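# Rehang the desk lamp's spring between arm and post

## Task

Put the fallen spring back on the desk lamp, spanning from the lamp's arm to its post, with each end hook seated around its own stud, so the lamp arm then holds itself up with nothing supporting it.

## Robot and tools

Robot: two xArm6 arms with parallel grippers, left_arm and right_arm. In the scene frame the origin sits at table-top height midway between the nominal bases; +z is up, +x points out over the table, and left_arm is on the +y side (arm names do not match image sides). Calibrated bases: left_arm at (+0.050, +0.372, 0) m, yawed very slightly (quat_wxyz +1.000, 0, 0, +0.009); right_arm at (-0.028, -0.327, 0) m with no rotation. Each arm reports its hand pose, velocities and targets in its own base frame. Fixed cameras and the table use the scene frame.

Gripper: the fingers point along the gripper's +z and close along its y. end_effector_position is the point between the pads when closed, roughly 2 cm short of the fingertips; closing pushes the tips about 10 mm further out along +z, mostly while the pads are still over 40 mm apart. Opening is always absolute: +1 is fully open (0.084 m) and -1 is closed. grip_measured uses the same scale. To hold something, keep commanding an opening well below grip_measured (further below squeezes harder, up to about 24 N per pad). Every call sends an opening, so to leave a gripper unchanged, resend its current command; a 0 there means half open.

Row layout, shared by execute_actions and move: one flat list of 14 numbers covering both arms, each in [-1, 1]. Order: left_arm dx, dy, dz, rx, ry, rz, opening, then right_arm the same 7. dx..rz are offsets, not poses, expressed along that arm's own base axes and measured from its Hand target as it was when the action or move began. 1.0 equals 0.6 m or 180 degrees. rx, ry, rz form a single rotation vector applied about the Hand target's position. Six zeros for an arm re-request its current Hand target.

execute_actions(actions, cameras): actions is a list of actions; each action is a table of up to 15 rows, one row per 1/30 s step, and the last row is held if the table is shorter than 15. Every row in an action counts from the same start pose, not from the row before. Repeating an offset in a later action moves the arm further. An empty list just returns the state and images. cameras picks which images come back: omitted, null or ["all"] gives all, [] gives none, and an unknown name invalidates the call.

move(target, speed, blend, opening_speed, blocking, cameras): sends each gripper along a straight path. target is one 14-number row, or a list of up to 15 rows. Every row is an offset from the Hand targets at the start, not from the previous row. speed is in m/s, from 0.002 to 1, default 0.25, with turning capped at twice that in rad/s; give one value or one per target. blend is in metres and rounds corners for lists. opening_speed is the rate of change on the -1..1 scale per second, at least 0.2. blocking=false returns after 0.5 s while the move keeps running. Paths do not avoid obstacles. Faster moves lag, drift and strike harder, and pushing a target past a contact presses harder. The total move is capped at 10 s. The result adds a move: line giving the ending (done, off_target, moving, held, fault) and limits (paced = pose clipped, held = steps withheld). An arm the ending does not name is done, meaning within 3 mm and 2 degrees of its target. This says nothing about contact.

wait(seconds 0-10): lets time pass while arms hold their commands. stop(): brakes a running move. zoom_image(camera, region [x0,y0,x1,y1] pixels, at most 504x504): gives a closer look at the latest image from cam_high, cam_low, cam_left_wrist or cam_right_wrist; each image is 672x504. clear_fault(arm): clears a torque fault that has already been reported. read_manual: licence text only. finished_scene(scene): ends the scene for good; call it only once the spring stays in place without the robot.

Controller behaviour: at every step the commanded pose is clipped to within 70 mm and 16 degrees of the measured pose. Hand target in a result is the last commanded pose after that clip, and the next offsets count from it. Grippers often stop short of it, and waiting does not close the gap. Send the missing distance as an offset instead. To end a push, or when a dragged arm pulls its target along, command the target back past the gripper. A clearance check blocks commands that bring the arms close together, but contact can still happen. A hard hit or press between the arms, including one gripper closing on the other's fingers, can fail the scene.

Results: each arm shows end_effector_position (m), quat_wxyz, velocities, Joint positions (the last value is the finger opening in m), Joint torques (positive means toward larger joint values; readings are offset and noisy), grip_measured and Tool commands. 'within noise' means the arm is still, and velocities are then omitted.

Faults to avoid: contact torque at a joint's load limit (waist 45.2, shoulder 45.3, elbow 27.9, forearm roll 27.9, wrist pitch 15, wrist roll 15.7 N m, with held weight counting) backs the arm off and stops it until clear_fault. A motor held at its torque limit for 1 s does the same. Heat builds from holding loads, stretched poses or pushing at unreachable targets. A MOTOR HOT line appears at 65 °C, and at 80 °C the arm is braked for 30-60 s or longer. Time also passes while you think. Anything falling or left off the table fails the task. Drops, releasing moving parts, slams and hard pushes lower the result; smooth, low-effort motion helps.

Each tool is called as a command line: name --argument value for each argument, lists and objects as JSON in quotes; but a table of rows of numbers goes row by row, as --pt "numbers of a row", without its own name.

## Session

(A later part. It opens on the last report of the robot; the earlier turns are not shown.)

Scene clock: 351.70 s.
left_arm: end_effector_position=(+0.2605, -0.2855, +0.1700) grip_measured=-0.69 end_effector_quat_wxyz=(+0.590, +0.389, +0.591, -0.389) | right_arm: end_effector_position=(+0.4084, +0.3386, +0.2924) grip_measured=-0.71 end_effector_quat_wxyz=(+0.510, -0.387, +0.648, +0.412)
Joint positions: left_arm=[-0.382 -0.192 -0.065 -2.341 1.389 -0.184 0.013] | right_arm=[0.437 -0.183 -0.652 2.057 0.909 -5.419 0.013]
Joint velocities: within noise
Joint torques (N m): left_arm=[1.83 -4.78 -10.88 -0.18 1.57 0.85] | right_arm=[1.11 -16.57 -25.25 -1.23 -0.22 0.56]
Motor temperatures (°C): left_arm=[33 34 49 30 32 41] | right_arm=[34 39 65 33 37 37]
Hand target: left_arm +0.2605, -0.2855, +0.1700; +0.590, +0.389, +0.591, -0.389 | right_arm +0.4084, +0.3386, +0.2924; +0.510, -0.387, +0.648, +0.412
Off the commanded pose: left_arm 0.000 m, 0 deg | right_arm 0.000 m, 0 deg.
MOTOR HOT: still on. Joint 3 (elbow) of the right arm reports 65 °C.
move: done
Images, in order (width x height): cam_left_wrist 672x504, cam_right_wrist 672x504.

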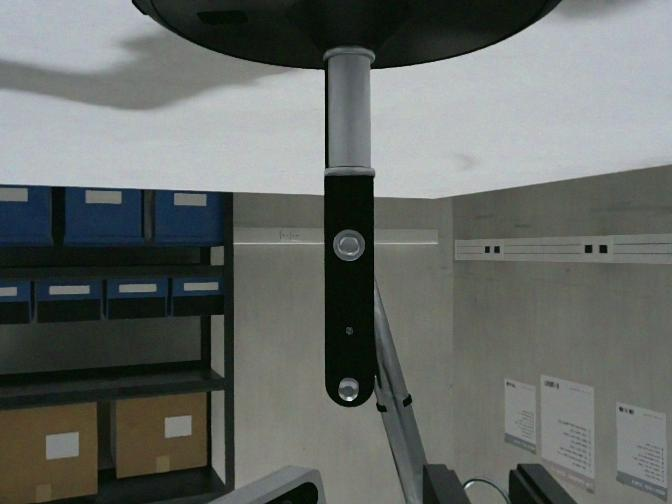

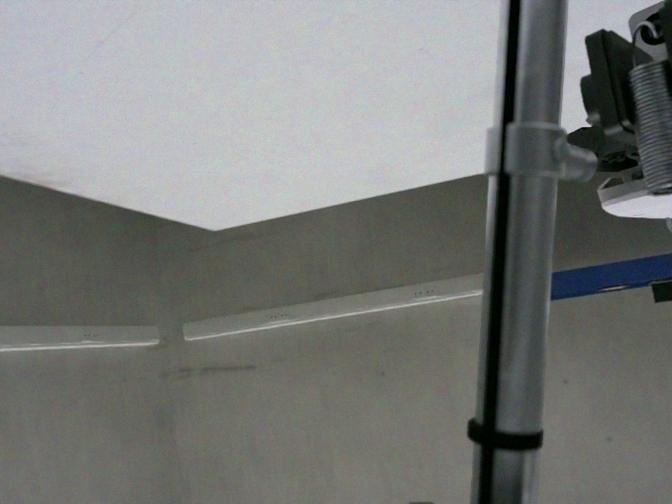

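move --target '[0.0357,-0.0872,-0.0072,0,0,0,-0.95,0,0,0,0,0,0,-0.76]' --speed 0.08 --opening_speed 0.4 --cameras '["cam_left_wrist", "cam_right_wrist"]'

zoom_image --camera "cam_right_wrist" --region '[470, 0, 672, 260]'

Scene clock: 371.37 s.
left_arm: end_effector_position=(+0.2819, -0.3378, +0.1657) grip_measured=-0.69 end_effector_quat_wxyz=(+0.590, +0.389, +0.591, -0.389) | right_arm: end_effector_position=(+0.4084, +0.3386, +0.2924) grip_measured=-0.73 end_effector_quat_wxyz=(+0.510, -0.387, +0.648, +0.412)
Joint positions: left_arm=[-0.571 -0.033 -0.222 -2.531 1.36 -0.145 0.013] | right_arm=[0.437 -0.183 -0.652 2.057 0.909 -5.419 0.012]
Joint velocities: within noise
Joint torques (N m): left_arm=[-3.38 -6.12 -11.92 -1.44 0.76 1.23] | right_arm=[-0.88 -17.22 -25.88 -1.32 -0.39 0.35]
Motor temperatures (°C): left_arm=[33 34 49 30 32 41] | right_arm=[34 38 66 33 37 37]
Hand target: left_arm +0.2819, -0.3378, +0.1657; +0.590, +0.389, +0.591, -0.389 | right_arm +0.4084, +0.3386, +0.2924; +0.510, -0.387, +0.648, +0.412
Off the commanded pose: left_arm 0.000 m, 0 deg | right_arm 0.000 m, 0 deg.
MOTOR HOT: still on. Joint 3 (elbow) of the right arm reports 66 °C.
move: done
Images, in order (width x height): cam_left_wrist 672x504, cam_right_wrist 672x504.

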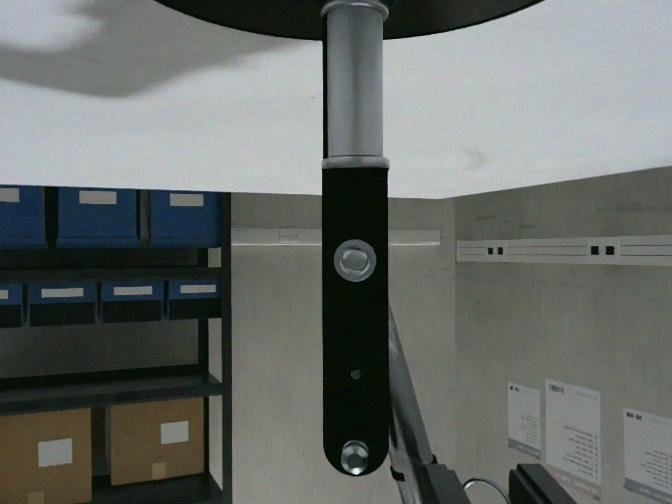

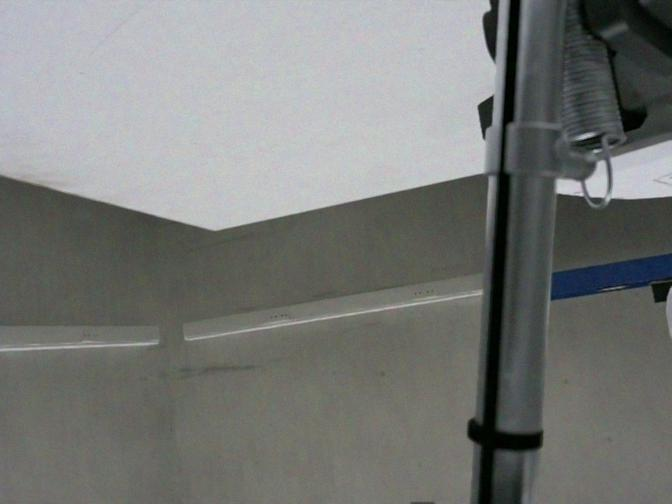

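Scaled by 1.938 from the camera's 672x504 image, which has a finer 960x720 frame.

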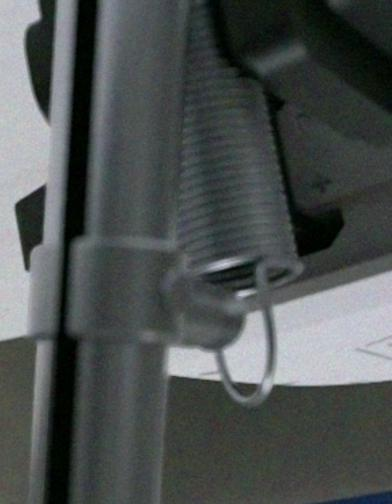

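move --target '[0.0022,-0.0063,-0.0040,0,0,0,-0.95,0,0,0,0,0,0,-0.76]' --speed 0.03 --cameras '["cam_right_wrist"]'

zoom_image --camera "cam_right_wrist" --region '[520, 100, 640, 220]'

Scene clock: 386.43 s.
left_arm: end_effector_position=(+0.2832, -0.3416, +0.1633) grip_measured=-0.69 end_effector_quat_wxyz=(+0.590, +0.389, +0.591, -0.389) | right_arm: end_effector_position=(+0.4084, +0.3386, +0.2924) grip_measured=-0.73 end_effector_quat_wxyz=(+0.510, -0.387, +0.648, +0.412)
Joint positions: left_arm=[-0.581 -0.011 -0.235 -2.542 1.365 -0.138 0.013] | right_arm=[0.437 -0.183 -0.652 2.057 0.909 -5.419 0.012]
Joint velocities: within noise
Joint torques (N m): left_arm=[-3.48 -6.81 -11.81 -1.37 2.42 1.24] | right_arm=[-2.72 -17.66 -25.7 -1.13 -0.32 -0.59]
Motor temperatures (°C): left_arm=[33 34 50 30 32 41] | right_arm=[34 38 66 33 37 37]
Hand target: left_arm +0.2832, -0.3416, +0.1633; +0.590, +0.389, +0.591, -0.389 | right_arm +0.4084, +0.3386, +0.2924; +0.510, -0.387, +0.648, +0.412
Off the commanded pose: left_arm 0.000 m, 0 deg | right_arm 0.000 m, 0 deg.
MOTOR HOT: still on. Joint 3 (elbow) of the right arm reports 66 °C.
move: done
Images, in order (width x height): cam_right_wrist 672x504.

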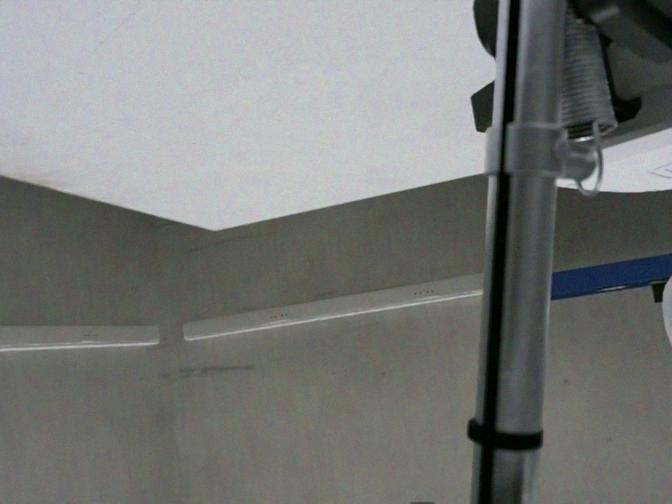

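Scaled by 4.200 from the camera's 672x504 image, which has a finer 960x720 frame.

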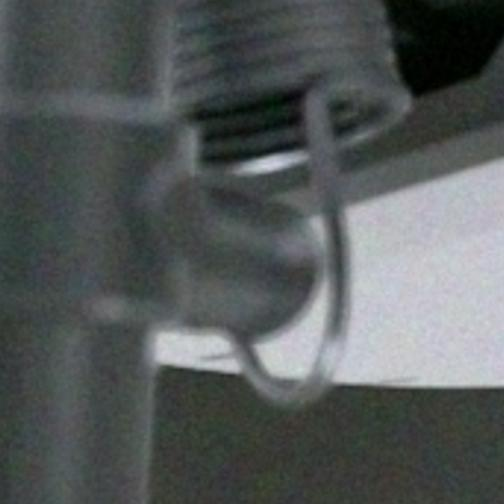

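move --target '[-0.0020,-0.0027,0.0,0,0,0,-0.95,0,0,0,0,0,0,-0.76]' --speed 0.03 --cameras '["cam_right_wrist"]'

zoom_image --camera "cam_right_wrist" --region '[520, 100, 640, 220]'

Scene clock: 402.87 s.
left_arm: end_effector_position=(+0.2820, -0.3432, +0.1632) grip_measured=-0.69 end_effector_quat_wxyz=(+0.590, +0.389, +0.591, -0.389) | right_arm: end_effector_position=(+0.4084, +0.3386, +0.2924) grip_measured=-0.73 end_effector_quat_wxyz=(+0.510, -0.387, +0.648, +0.412)
Joint positions: left_arm=[-0.59 -0.011 -0.235 -2.551 1.364 -0.136 0.013] | right_arm=[0.437 -0.183 -0.652 2.057 0.909 -5.419 0.012]
Joint velocities: within noise
Joint torques (N m): left_arm=[-2.92 -12.56 -6.64 -1.24 0.52 1.23] | right_arm=[-2.42 -18.05 -25.36 -1.01 -0.37 -1.17]
Motor temperatures (°C): left_arm=[33 34 49 30 32 41] | right_arm=[34 38 66 33 36 37]
Hand target: left_arm +0.2820, -0.3432, +0.1633; +0.590, +0.389, +0.591, -0.389 | right_arm +0.4084, +0.3386, +0.2924; +0.510, -0.387, +0.648, +0.412
Off the commanded pose: left_arm 0.000 m, 0 deg | right_arm 0.000 m, 0 deg.
MOTOR HOT: still on. Joint 3 (elbow) of the right arm reports 66 °C.
move: done
Images, in order (width x height): cam_right_wrist 672x504.

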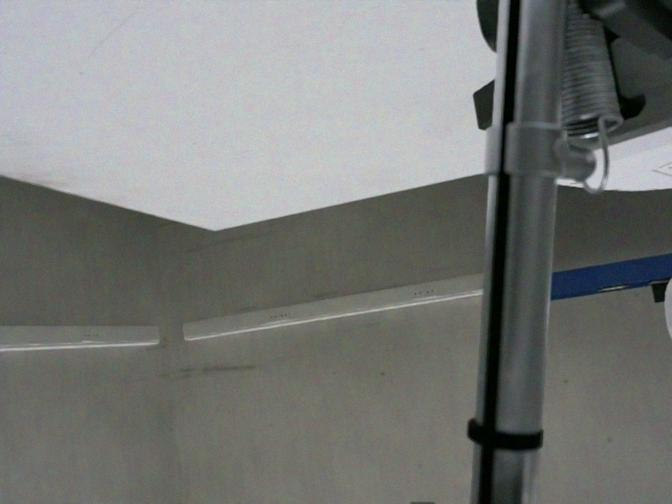

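Scaled by 4.200 from the camera's 672x504 image, which has a finer 960x720 frame.

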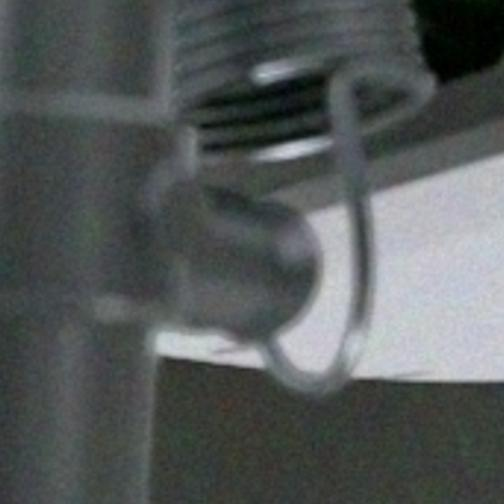

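execute_actions --actions '[]'

zoom_image --camera "cam_left_wrist" --region '[400, 420, 560, 504]'

zoom_image --camera "cam_high" --region '[260, 180, 380, 270]'

Scene clock: 415.73 s.
left_arm: end_effector_position=(+0.2820, -0.3432, +0.1633) grip_measured=-0.69 end_effector_quat_wxyz=(+0.590, +0.389, +0.591, -0.389) | right_arm: end_effector_position=(+0.4084, +0.3386, +0.2924) grip_measured=-0.73 end_effector_quat_wxyz=(+0.510, -0.387, +0.648, +0.412)
Joint positions: left_arm=[-0.59 -0.012 -0.235 -2.551 1.364 -0.136 0.013] | right_arm=[0.437 -0.183 -0.652 2.057 0.909 -5.419 0.012]
Joint velocities: within noise
Joint torques (N m): left_arm=[-3.08 -15.37 -7.42 -1.12 0.78 1.19] | right_arm=[-2.71 -18.47 -25.37 -1.06 -0.41 -1.23]
Motor temperatures (°C): left_arm=[33 35 48 30 32 41] | right_arm=[34 38 66 33 36 37]
Hand target: left_arm +0.2820, -0.3432, +0.1633; +0.590, +0.389, +0.591, -0.389 | right_arm +0.4084, +0.3386, +0.2924; +0.510, -0.387, +0.648, +0.412
Tool commands: left_gripper/opening=-0.95 right_gripper/opening=-0.76
Off the commanded pose: left_arm 0.000 m, 0 deg | right_arm 0.000 m, 0 deg.
MOTOR HOT: still on. Joint 3 (elbow) of the right arm reports 66 °C.

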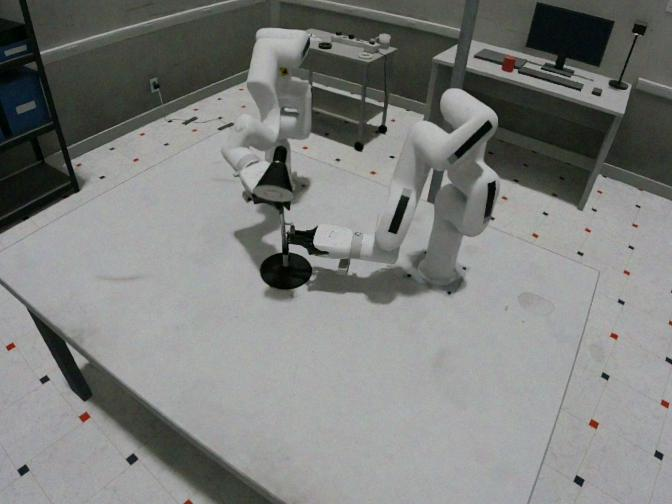

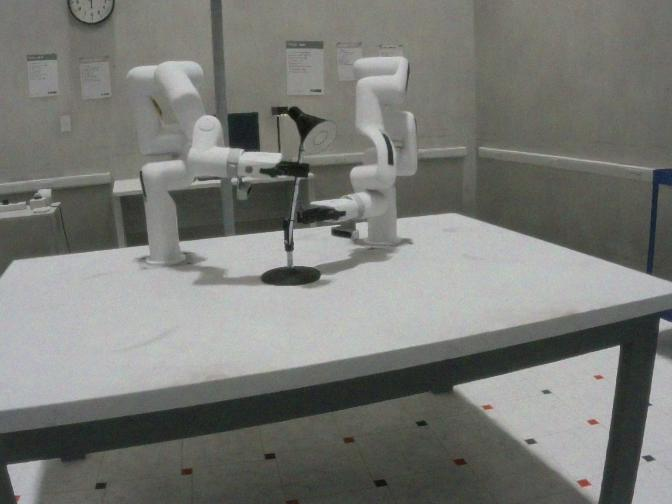

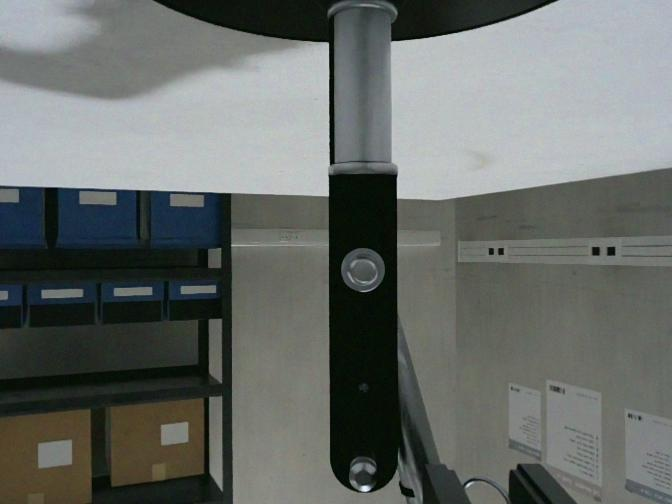

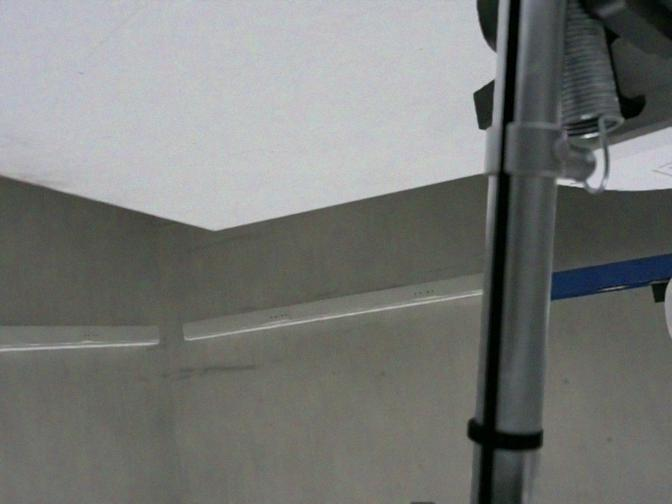

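Scaled by 3.150 from the camera's 672x504 image, which has a finer 960x720 frame.

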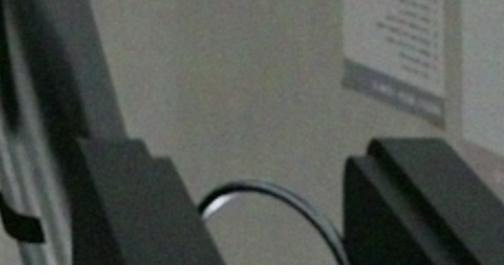

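Scaled by 4.200 from the camera's 672x504 image, which has a finer 960x720 frame.

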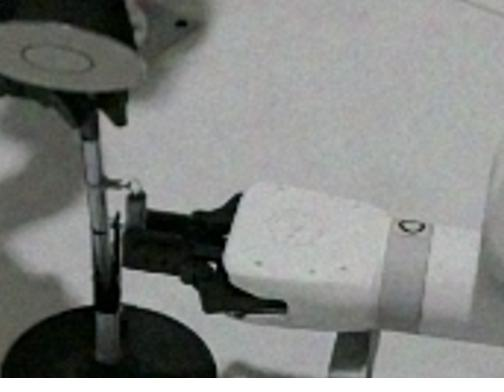

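move --target '[0.0160,0.0145,0.0,0,0,-0.2389,-0.95,0,0,0,0,0,0,-0.76]' --speed 0.12

zoom_image --camera "cam_right_wrist" --region '[520, 100, 640, 220]'

Scene clock: 452.23 s.
left_arm: end_effector_position=(+0.2916, -0.3345, +0.1633) grip_measured=-0.69 end_effector_quat_wxyz=(+0.406, +0.579, +0.407, -0.578) | right_arm: end_effector_position=(+0.4084, +0.3386, +0.2924) grip_measured=-0.73 end_effector_quat_wxyz=(+0.510, -0.387, +0.648, +0.412)
Joint positions: left_arm=[-0.247 0.357 -0.773 -1.48 1.61 -0.415 0.013] | right_arm=[0.437 -0.183 -0.652 2.057 0.909 -5.419 0.012]
Joint velocities: within noise
Joint torques (N m): left_arm=[3.51 -12.56 -12.65 0.24 2.33 -1.72] | right_arm=[-2.54 -18.86 -25.2 -0.74 -0.42 -1.15]
Motor temperatures (°C): left_arm=[33 35 48 30 32 41] | right_arm=[34 38 66 33 36 37]
Hand target: left_arm +0.2916, -0.3345, +0.1633; +0.406, +0.579, +0.407, -0.578 | right_arm +0.4084, +0.3386, +0.2924; +0.510, -0.387, +0.648, +0.412
Off the commanded pose: left_arm 0.000 m, 0 deg | right_arm 0.000 m, 0 deg.
MOTOR HOT: still on. Joint 3 (elbow) of the right arm reports 66 °C.
move: done

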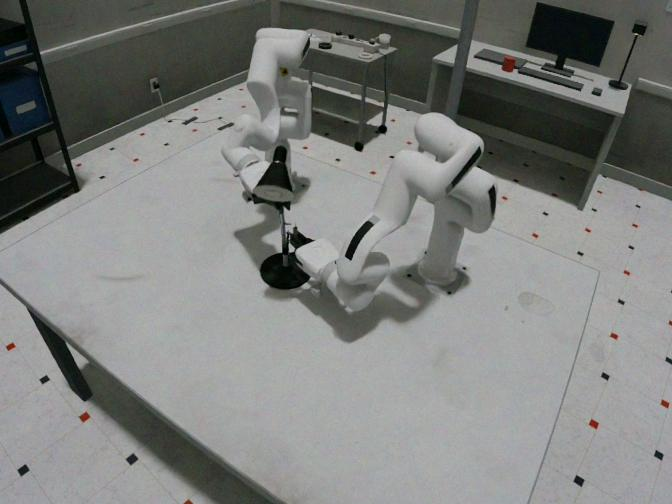

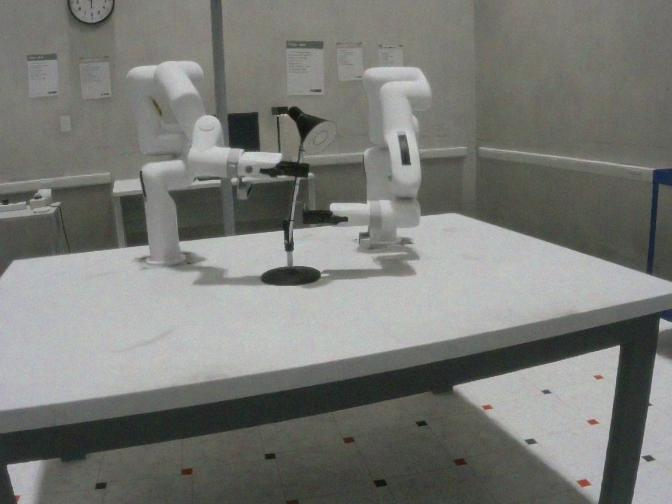

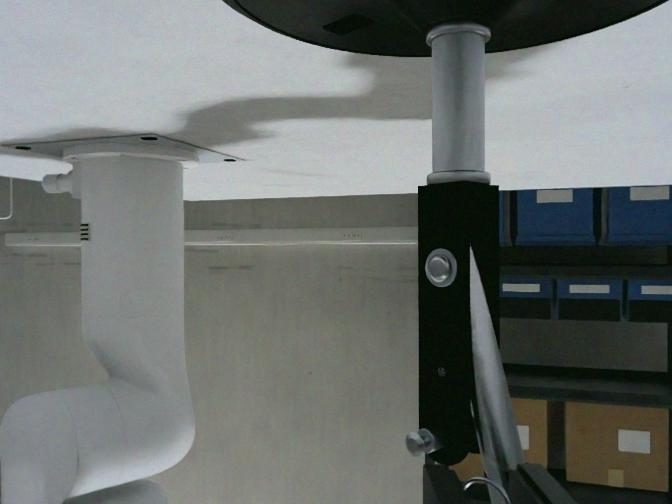

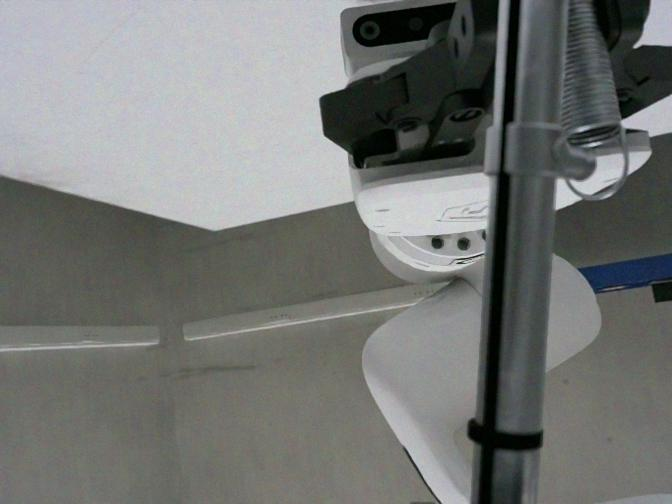

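Scaled by 4.200 from the camera's 672x504 image, which has a finer 960x720 frame.

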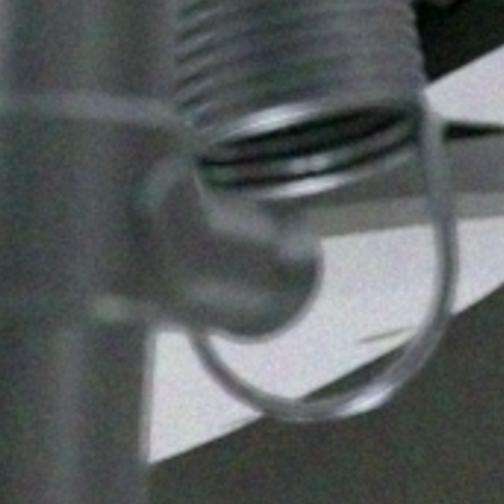

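move --target '[0.0072,-0.0218,0.0,0,0,0,-0.95,0,0,0,0,0,0,-0.76]' --speed 0.03 --cameras '["cam_left_wrist", "cam_right_wrist"]'

zoom_image --camera "cam_right_wrist" --region '[520, 100, 640, 220]'

Scene clock: 463.80 s.
left_arm: end_effector_position=(+0.2959, -0.3475, +0.1633) grip_measured=-0.69 end_effector_quat_wxyz=(+0.406, +0.579, +0.407, -0.578) | right_arm: end_effector_position=(+0.4084, +0.3386, +0.2924) grip_measured=-0.73 end_effector_quat_wxyz=(+0.510, -0.387, +0.648, +0.412)
Joint positions: left_arm=[-0.278 0.373 -0.799 -1.509 1.598 -0.426 0.013] | right_arm=[0.437 -0.183 -0.652 2.057 0.909 -5.419 0.012]
Joint velocities: within noise
Joint torques (N m): left_arm=[-2.6 -12.88 -12.91 -2.37 0.55 -1.68] | right_arm=[-2.52 -19.4 -24.84 -0.67 -0.34 -1.2]
Motor temperatures (°C): left_arm=[33 35 49 30 32 41] | right_arm=[34 38 66 33 36 37]
Hand target: left_arm +0.2959, -0.3476, +0.1633; +0.406, +0.579, +0.407, -0.578 | right_arm +0.4084, +0.3386, +0.2924; +0.510, -0.387, +0.648, +0.412
Off the commanded pose: left_arm 0.000 m, 0 deg | right_arm 0.000 m, 0 deg.
MOTOR HOT: still on. Joint 3 (elbow) of the right arm reports 66 °C.
move: done
Images, in order (width x height): cam_left_wrist 672x504, cam_right_wrist 672x504.

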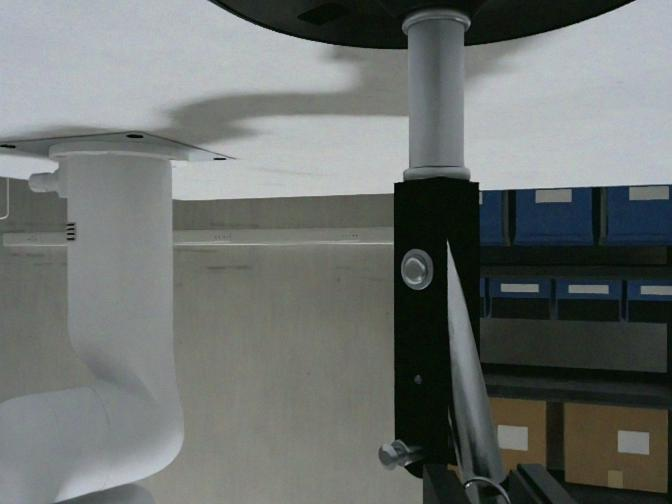

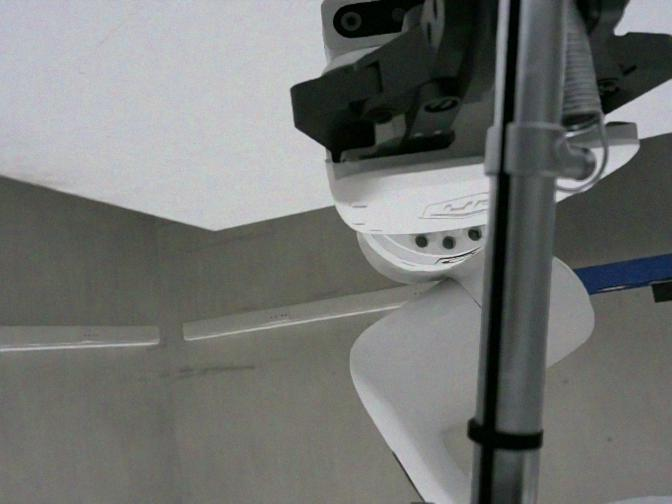

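Scaled by 4.200 from the camera's 672x504 image, which has a finer 960x720 frame.

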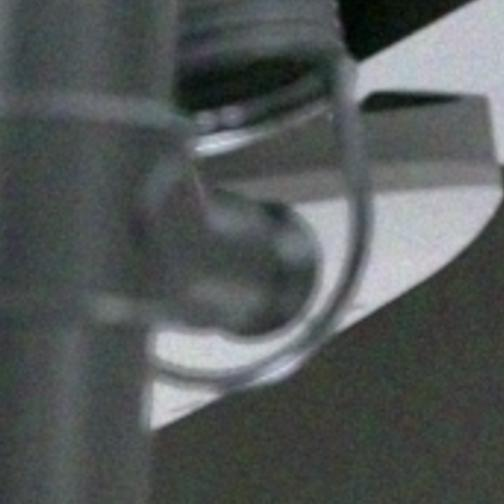

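move --target '[0,0,-0.0053,0,0,0,-0.95,0,0,0,0,0,0,-0.76]' --speed 0.02 --cameras '["cam_left_wrist", "cam_right_wrist"]'

zoom_image --camera "cam_right_wrist" --region '[530, 120, 620, 210]'

Scene clock: 471.17 s.
left_arm: end_effector_position=(+0.2959, -0.3476, +0.1602) grip_measured=-0.69 end_effector_quat_wxyz=(+0.406, +0.579, +0.407, -0.578) | right_arm: end_effector_position=(+0.4084, +0.3386, +0.2924) grip_measured=-0.73 end_effector_quat_wxyz=(+0.510, -0.387, +0.648, +0.412)
Joint positions: left_arm=[-0.278 0.382 -0.802 -1.509 1.598 -0.419 0.013] | right_arm=[0.437 -0.183 -0.652 2.057 0.909 -5.419 0.012]
Joint velocities: within noise
Joint torques (N m): left_arm=[-3.29 -11.68 -11.7 0.46 -0.1 1.27] | right_arm=[-2.6 -19.97 -24.68 -0.72 -0.31 -1.13]
Motor temperatures (°C): left_arm=[32 35 49 30 32 41] | right_arm=[34 38 66 33 36 37]
Hand target: left_arm +0.2959, -0.3476, +0.1601; +0.406, +0.579, +0.407, -0.578 | right_arm +0.4084, +0.3386, +0.2924; +0.510, -0.387, +0.648, +0.412
Off the commanded pose: left_arm 0.000 m, 0 deg | right_arm 0.000 m, 0 deg.
MOTOR HOT: still on. Joint 3 (elbow) of the right arm reports 66 °C.
move: done
Images, in order (width x height): cam_left_wrist 672x504, cam_right_wrist 672x504.

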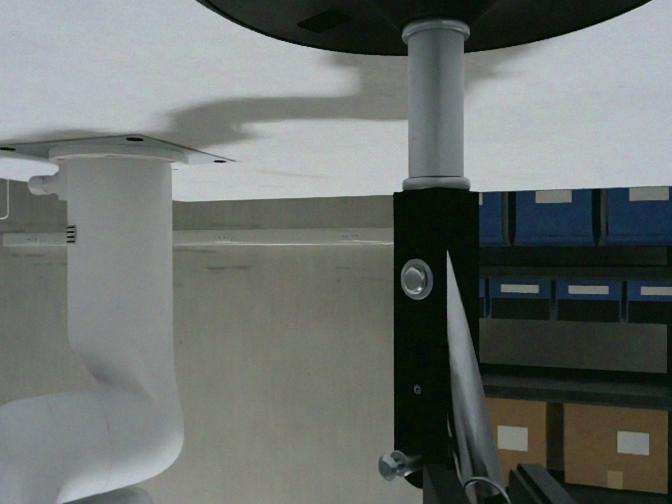

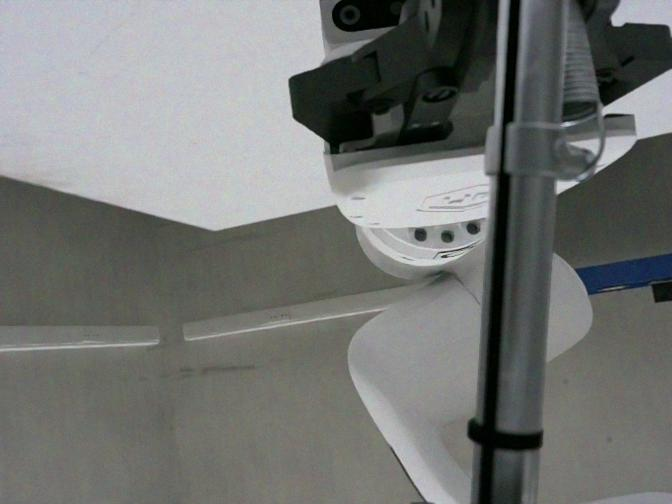

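Scaled by 5.600 from the camera's 672x504 image, which has a finer 960x720 frame.

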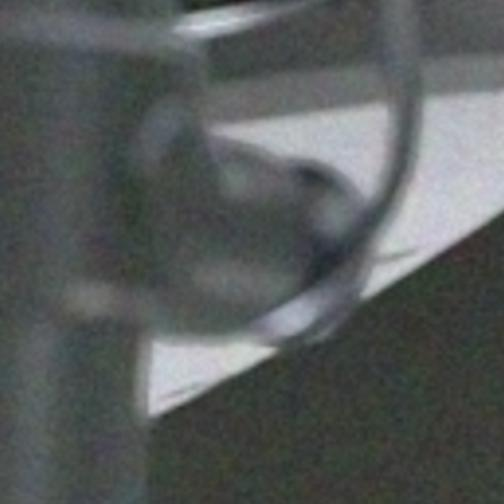

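zoom_image --camera "cam_right_wrist" --region '[550, 135, 610, 195]'

Scaled by 8.400 from the camera's 672x504 image, which has a finer 960x720 frame.

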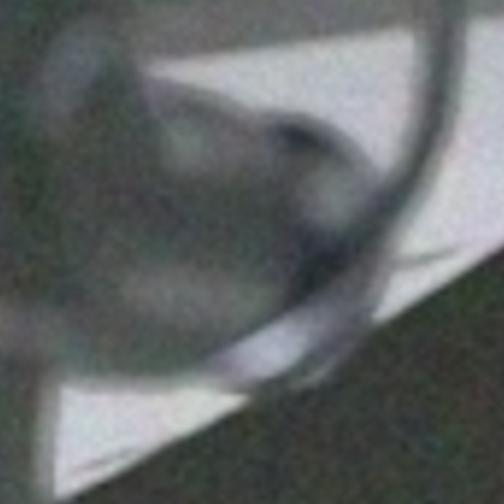

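move --pt "0 0 -0.0020 0 0 0 -0.95 0 0 0 0 0 0 -0.76" --pt "-0.0113 0.0015 -0.0020 0 0 0.1667 -0.95 0 0 0 0 0 0 -0.76" --speed '[0.02, 0.1]' --cameras '["cam_left_wrist", "cam_right_wrist"]'

zoom_image --camera "cam_right_wrist" --region '[530, 110, 620, 200]'

zoom_image --camera "cam_left_wrist" --region '[310, 390, 530, 504]'

Scene clock: 491.77 s.
left_arm: end_effector_position=(+0.2892, -0.3467, +0.1589) grip_measured=-0.69 end_effector_quat_wxyz=(+0.542, +0.454, +0.543, -0.453) | right_arm: end_effector_position=(+0.4084, +0.3386, +0.2924) grip_measured=-0.73 end_effector_quat_wxyz=(+0.510, -0.387, +0.648, +0.412)
Joint positions: left_arm=[-0.421 0.114 -0.379 -2.153 1.422 -0.221 0.013] | right_arm=[0.437 -0.183 -0.652 2.057 0.909 -5.419 0.012]
Joint velocities: within noise
Joint torques (N m): left_arm=[-3.26 -15.83 -4.74 -1.3 -0.47 1.34] | right_arm=[-2.7 -20.68 -24.58 -0.66 -0.22 -1.21]
Motor temperatures (°C): left_arm=[32 35 48 30 32 41] | right_arm=[34 38 66 33 36 37]
Hand target: left_arm +0.2892, -0.3467, +0.1589; +0.542, +0.454, +0.543, -0.453 | right_arm +0.4084, +0.3386, +0.2924; +0.510, -0.387, +0.648, +0.412
Off the commanded pose: left_arm 0.000 m, 0 deg | right_arm 0.000 m, 0 deg.
MOTOR HOT: still on. Joint 3 (elbow) of the right arm reports 66 °C.
move: done
Images, in order (width x height): cam_left_wrist 672x504, cam_right_wrist 672x504.

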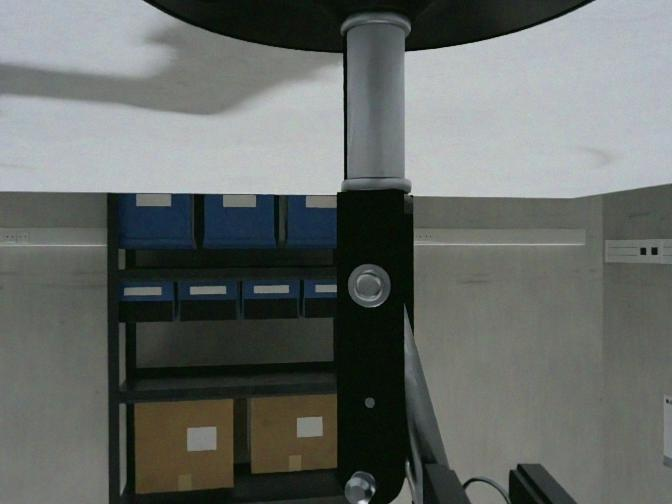

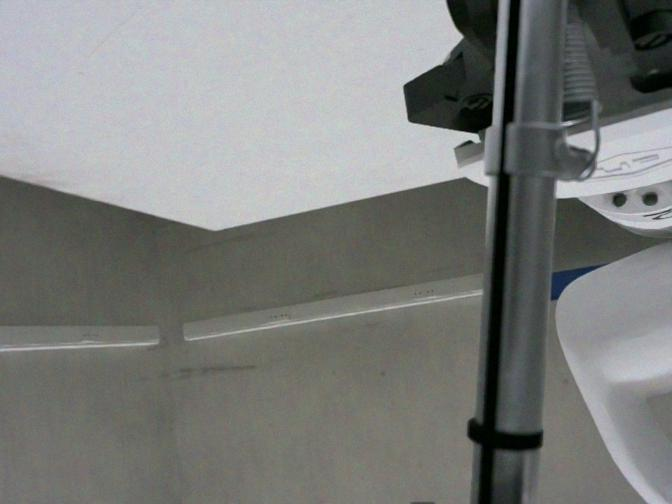

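Scaled by 5.600 from the camera's 672x504 image, which has a finer 960x720 frame.

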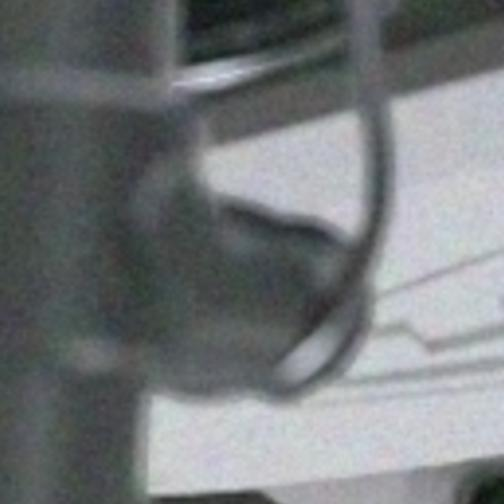

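Scaled by 2.291 from the camera's 672x504 image, which has a finer 960x720 frame.

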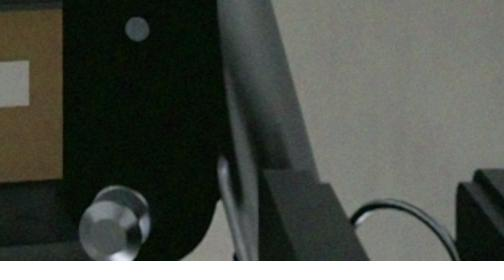

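move --pt "-0.0033 0.0077 0.0013 0.0306 0.0131 0 -0.95 0 0 0 0 0 0 -0.76" --pt "-0.0065 0.0150 0.0052 0.0613 0.0263 0 -0.95 0 0 0 0 0 0 -0.76" --pt "-0.0172 0.0103 0.0052 0.0415 0.0720 -0.0052 -0.95 0 0 0 0 0 0 -0.76" --pt "-0.0280 0.0058 0.0072 0.0216 0.1175 -0.0105 -0.95 0 0 0 0 0 0 -0.76" --pt "-0.0380 0.0015 0.0108 0.0013 0.1631 -0.0157 -0.95 0 0 0 0 0 0 -0.76" --speed 0.05 --cameras '["cam_left_wrist", "cam_right_wrist"]'

zoom_image --camera "cam_right_wrist" --region '[500, 90, 630, 220]'

zoom_image --camera "cam_left_wrist" --region '[340, 374, 560, 504]'

Scene clock: 543.63 s.
left_arm: end_effector_position=(+0.2664, -0.3458, +0.1654) grip_measured=-0.69 end_effector_quat_wxyz=(+0.375, +0.338, +0.652, -0.566) | right_arm: end_effector_position=(+0.4084, +0.3386, +0.2924) grip_measured=-0.73 end_effector_quat_wxyz=(+0.510, -0.387, +0.648, +0.412)
Joint positions: left_arm=[-0.449 -0.012 -0.341 -2.074 1.312 -0.815 0.013] | right_arm=[0.437 -0.183 -0.652 2.057 0.909 -5.419 0.012]
Joint velocities: within noise
Joint torques (N m): left_arm=[2.43 -5.68 -5.03 -0.83 1.47 -1.71] | right_arm=[-2.6 -21.74 -24.28 -0.32 -0.34 -1.17]
Motor temperatures (°C): left_arm=[32 35 45 30 31 41] | right_arm=[34 38 66 33 36 37]
Hand target: left_arm +0.2664, -0.3458, +0.1654; +0.375, +0.338, +0.652, -0.566 | right_arm +0.4084, +0.3386, +0.2924; +0.510, -0.387, +0.648, +0.412
Off the commanded pose: left_arm 0.000 m, 0 deg | right_arm 0.000 m, 0 deg.
MOTOR HOT: still on. Joint 3 (elbow) of the right arm reports 66 °C.
move: done
Images, in order (width x height): cam_left_wrist 672x504, cam_right_wrist 672x504.

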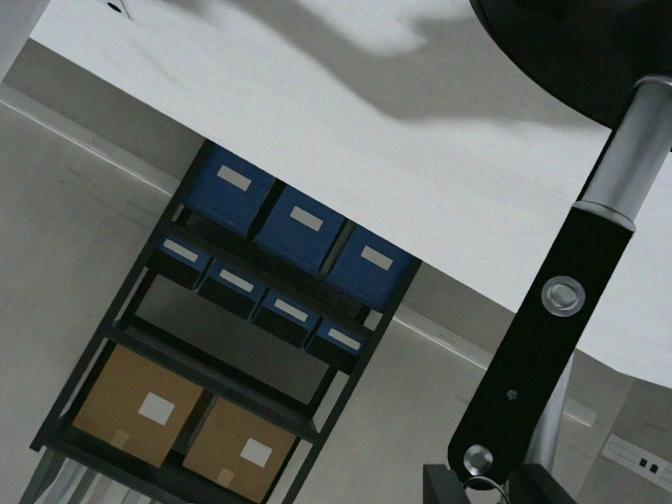

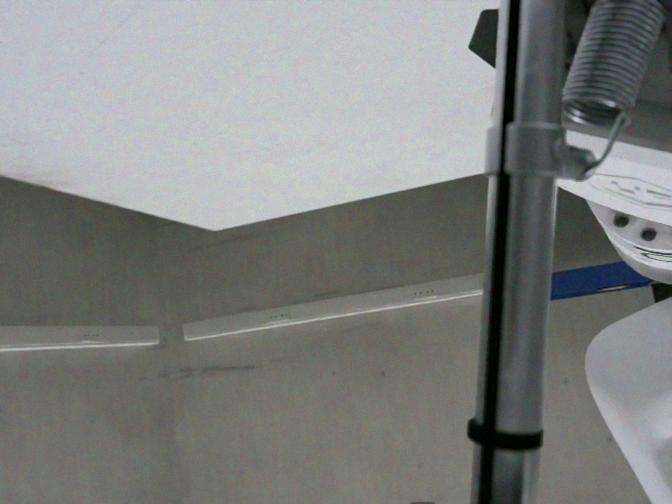

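Scaled by 3.877 from the camera's 672x504 image, which has a finer 960x720 frame.

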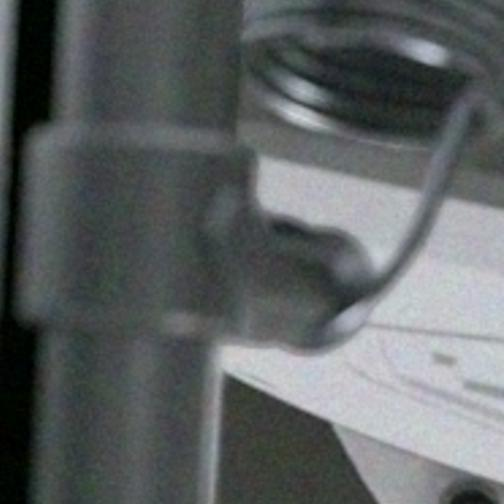

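Scaled by 2.291 from the camera's 672x504 image, which has a finer 960x720 frame.

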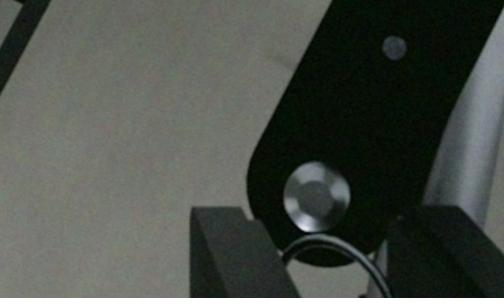

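move --target '[-0.0025,0.0013,-0.0105,0.0046,-0.0107,0,-0.95,0,0,0,0,0,0,-0.76]' --speed 0.02 --cameras '["cam_left_wrist", "cam_right_wrist"]'

zoom_image --camera "cam_right_wrist" --region '[500, 90, 630, 220]'

zoom_image --camera "cam_left_wrist" --region '[400, 404, 560, 504]'

Scene clock: 563.07 s.
left_arm: end_effector_position=(+0.2649, -0.3450, +0.1591) grip_measured=-0.69 end_effector_quat_wxyz=(+0.383, +0.350, +0.650, -0.555) | right_arm: end_effector_position=(+0.4084, +0.3386, +0.2924) grip_measured=-0.73 end_effector_quat_wxyz=(+0.510, -0.387, +0.648, +0.412)
Joint positions: left_arm=[-0.452 0 -0.338 -2.08 1.307 -0.767 0.013] | right_arm=[0.437 -0.183 -0.652 2.057 0.909 -5.419 0.012]
Joint velocities: within noise
Joint torques (N m): left_arm=[-4.2 -4.87 -3.84 -0.67 -0.69 1.39] | right_arm=[-2.21 -22.37 -23.95 -0.2 -0.26 -1.2]
Motor temperatures (°C): left_arm=[32 34 45 30 31 41] | right_arm=[34 38 66 33 36 37]
Hand target: left_arm +0.2649, -0.3450, +0.1591; +0.383, +0.350, +0.650, -0.555 | right_arm +0.4084, +0.3386, +0.2924; +0.510, -0.387, +0.648, +0.412
Off the commanded pose: left_arm 0.000 m, 0 deg | right_arm 0.000 m, 0 deg.
MOTOR HOT: still on. Joint 3 (elbow) of the right arm reports 66 °C.
move: done
Images, in order (width x height): cam_left_wrist 672x504, cam_right_wrist 672x504.

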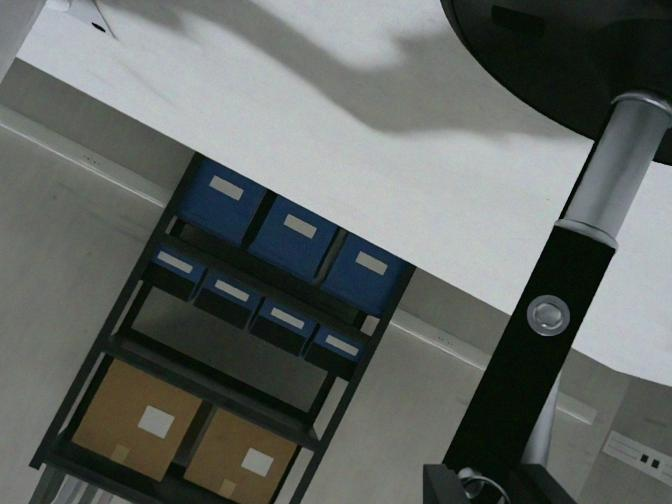

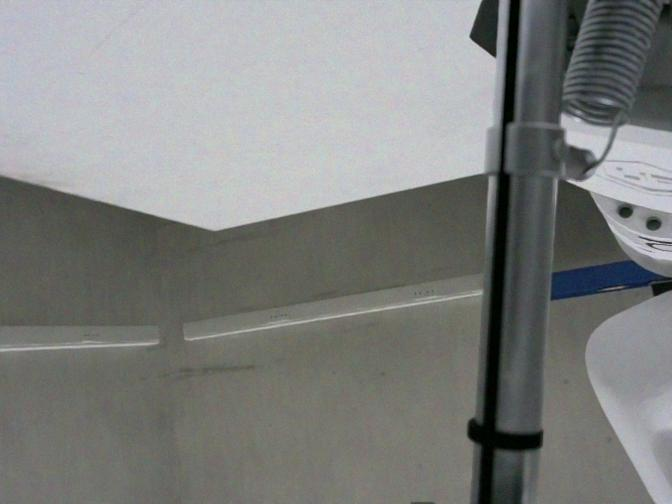

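Scaled by 3.877 from the camera's 672x504 image, which has a finer 960x720 frame.

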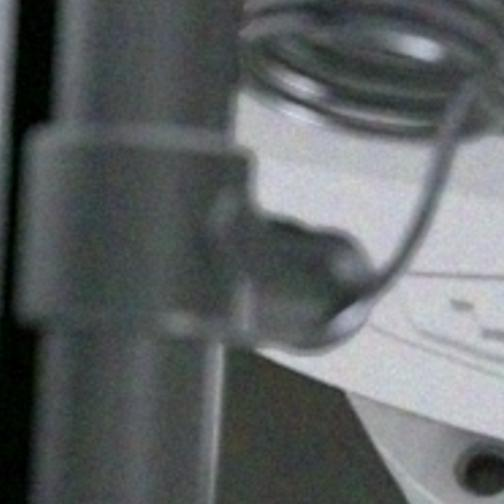

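Scaled by 3.150 from the camera's 672x504 image, which has a finer 960x720 frame.

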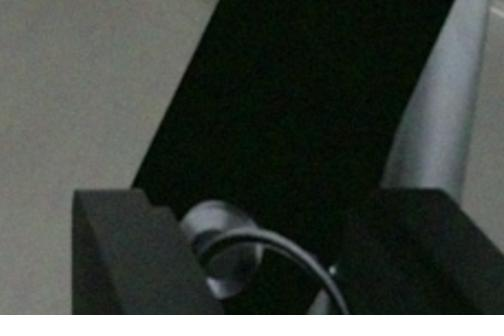

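move --pt "-0.0020 -0.0005 -0.0008 -0.0022 0.0051 0 -0.95 0 0 0 0 0 0 -0.76" --pt "0.0002 -0.0098 -0.0045 -0.0297 -0.0067 0.0146 -0.95 0 0 0 0 0 0 -0.76" --speed 0.025 --cameras '["cam_left_wrist", "cam_right_wrist"]'

zoom_image --camera "cam_left_wrist" --region '[400, 404, 560, 504]'

zoom_image --camera "cam_right_wrist" --region '[500, 90, 630, 220]'

Scene clock: 589.33 s.
left_arm: end_effector_position=(+0.2650, -0.3509, +0.1564) grip_measured=-0.69 end_effector_quat_wxyz=(+0.419, +0.323, +0.627, -0.572) | right_arm: end_effector_position=(+0.4084, +0.3386, +0.2924) grip_measured=-0.73 end_effector_quat_wxyz=(+0.510, -0.387, +0.648, +0.412)
Joint positions: left_arm=[-0.458 0.098 -0.332 -2.173 1.442 -0.655 0.013] | right_arm=[0.437 -0.183 -0.652 2.057 0.909 -5.419 0.012]
Joint velocities: within noise
Joint torques (N m): left_arm=[-4.5 -5.24 -3.56 -0.75 0.95 1.17] | right_arm=[-2.47 -22.78 -23.81 -0.06 -0.33 -1.23]
Motor temperatures (°C): left_arm=[32 34 45 30 31 41] | right_arm=[34 38 66 33 36 37]
Hand target: left_arm +0.2650, -0.3509, +0.1564; +0.419, +0.323, +0.627, -0.572 | right_arm +0.4084, +0.3386, +0.2924; +0.510, -0.387, +0.648, +0.412
Off the commanded pose: left_arm 0.000 m, 0 deg | right_arm 0.000 m, 0 deg.
MOTOR HOT: still on. Joint 3 (elbow) of the right arm reports 66 °C.
move: done
Images, in order (width x height): cam_left_wrist 672x504, cam_right_wrist 672x504.

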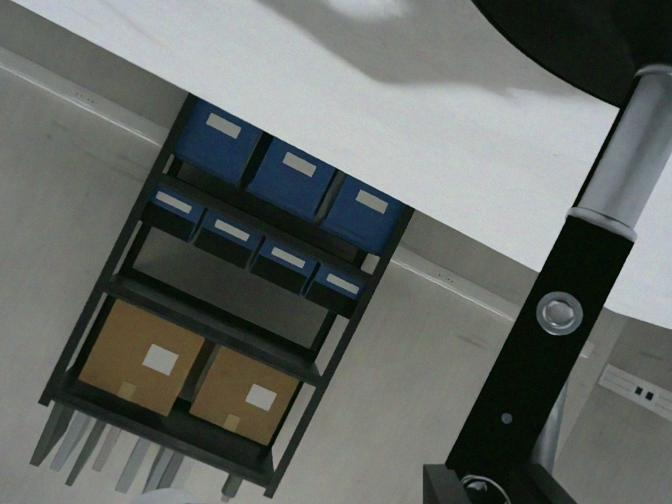

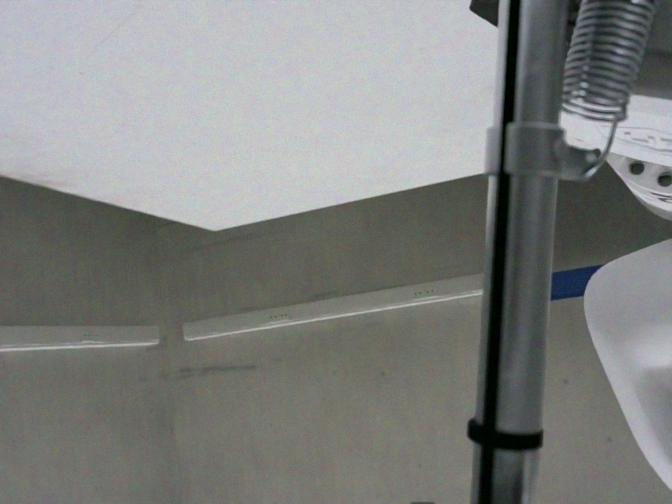

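Scaled by 3.150 from the camera's 672x504 image, which has a finer 960x720 frame.

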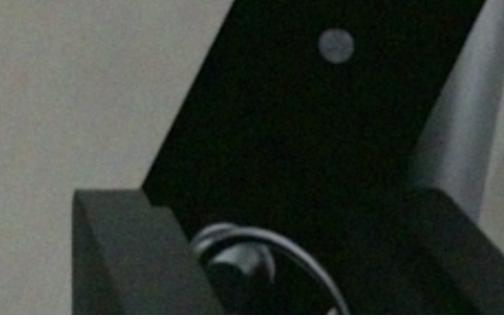

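Scaled by 3.877 from the camera's 672x504 image, which has a finer 960x720 frame.

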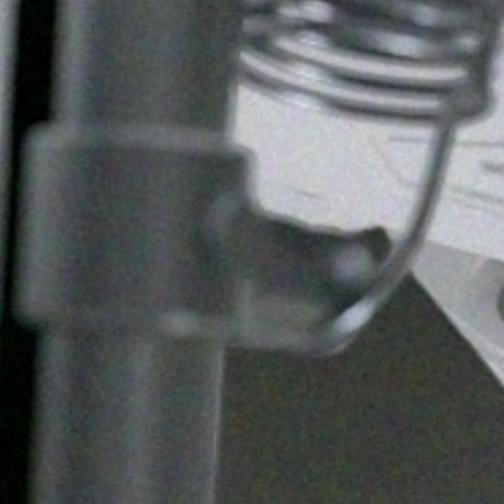

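zoom_image --camera "cam_left_wrist" --region '[445, 454, 515, 504]'

Scaled by 7.200 from the camera's 672x504 image, which has a finer 960x720 frame.

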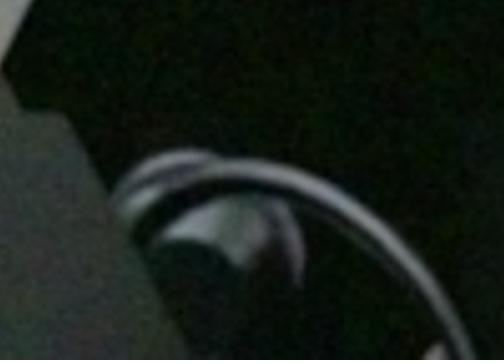

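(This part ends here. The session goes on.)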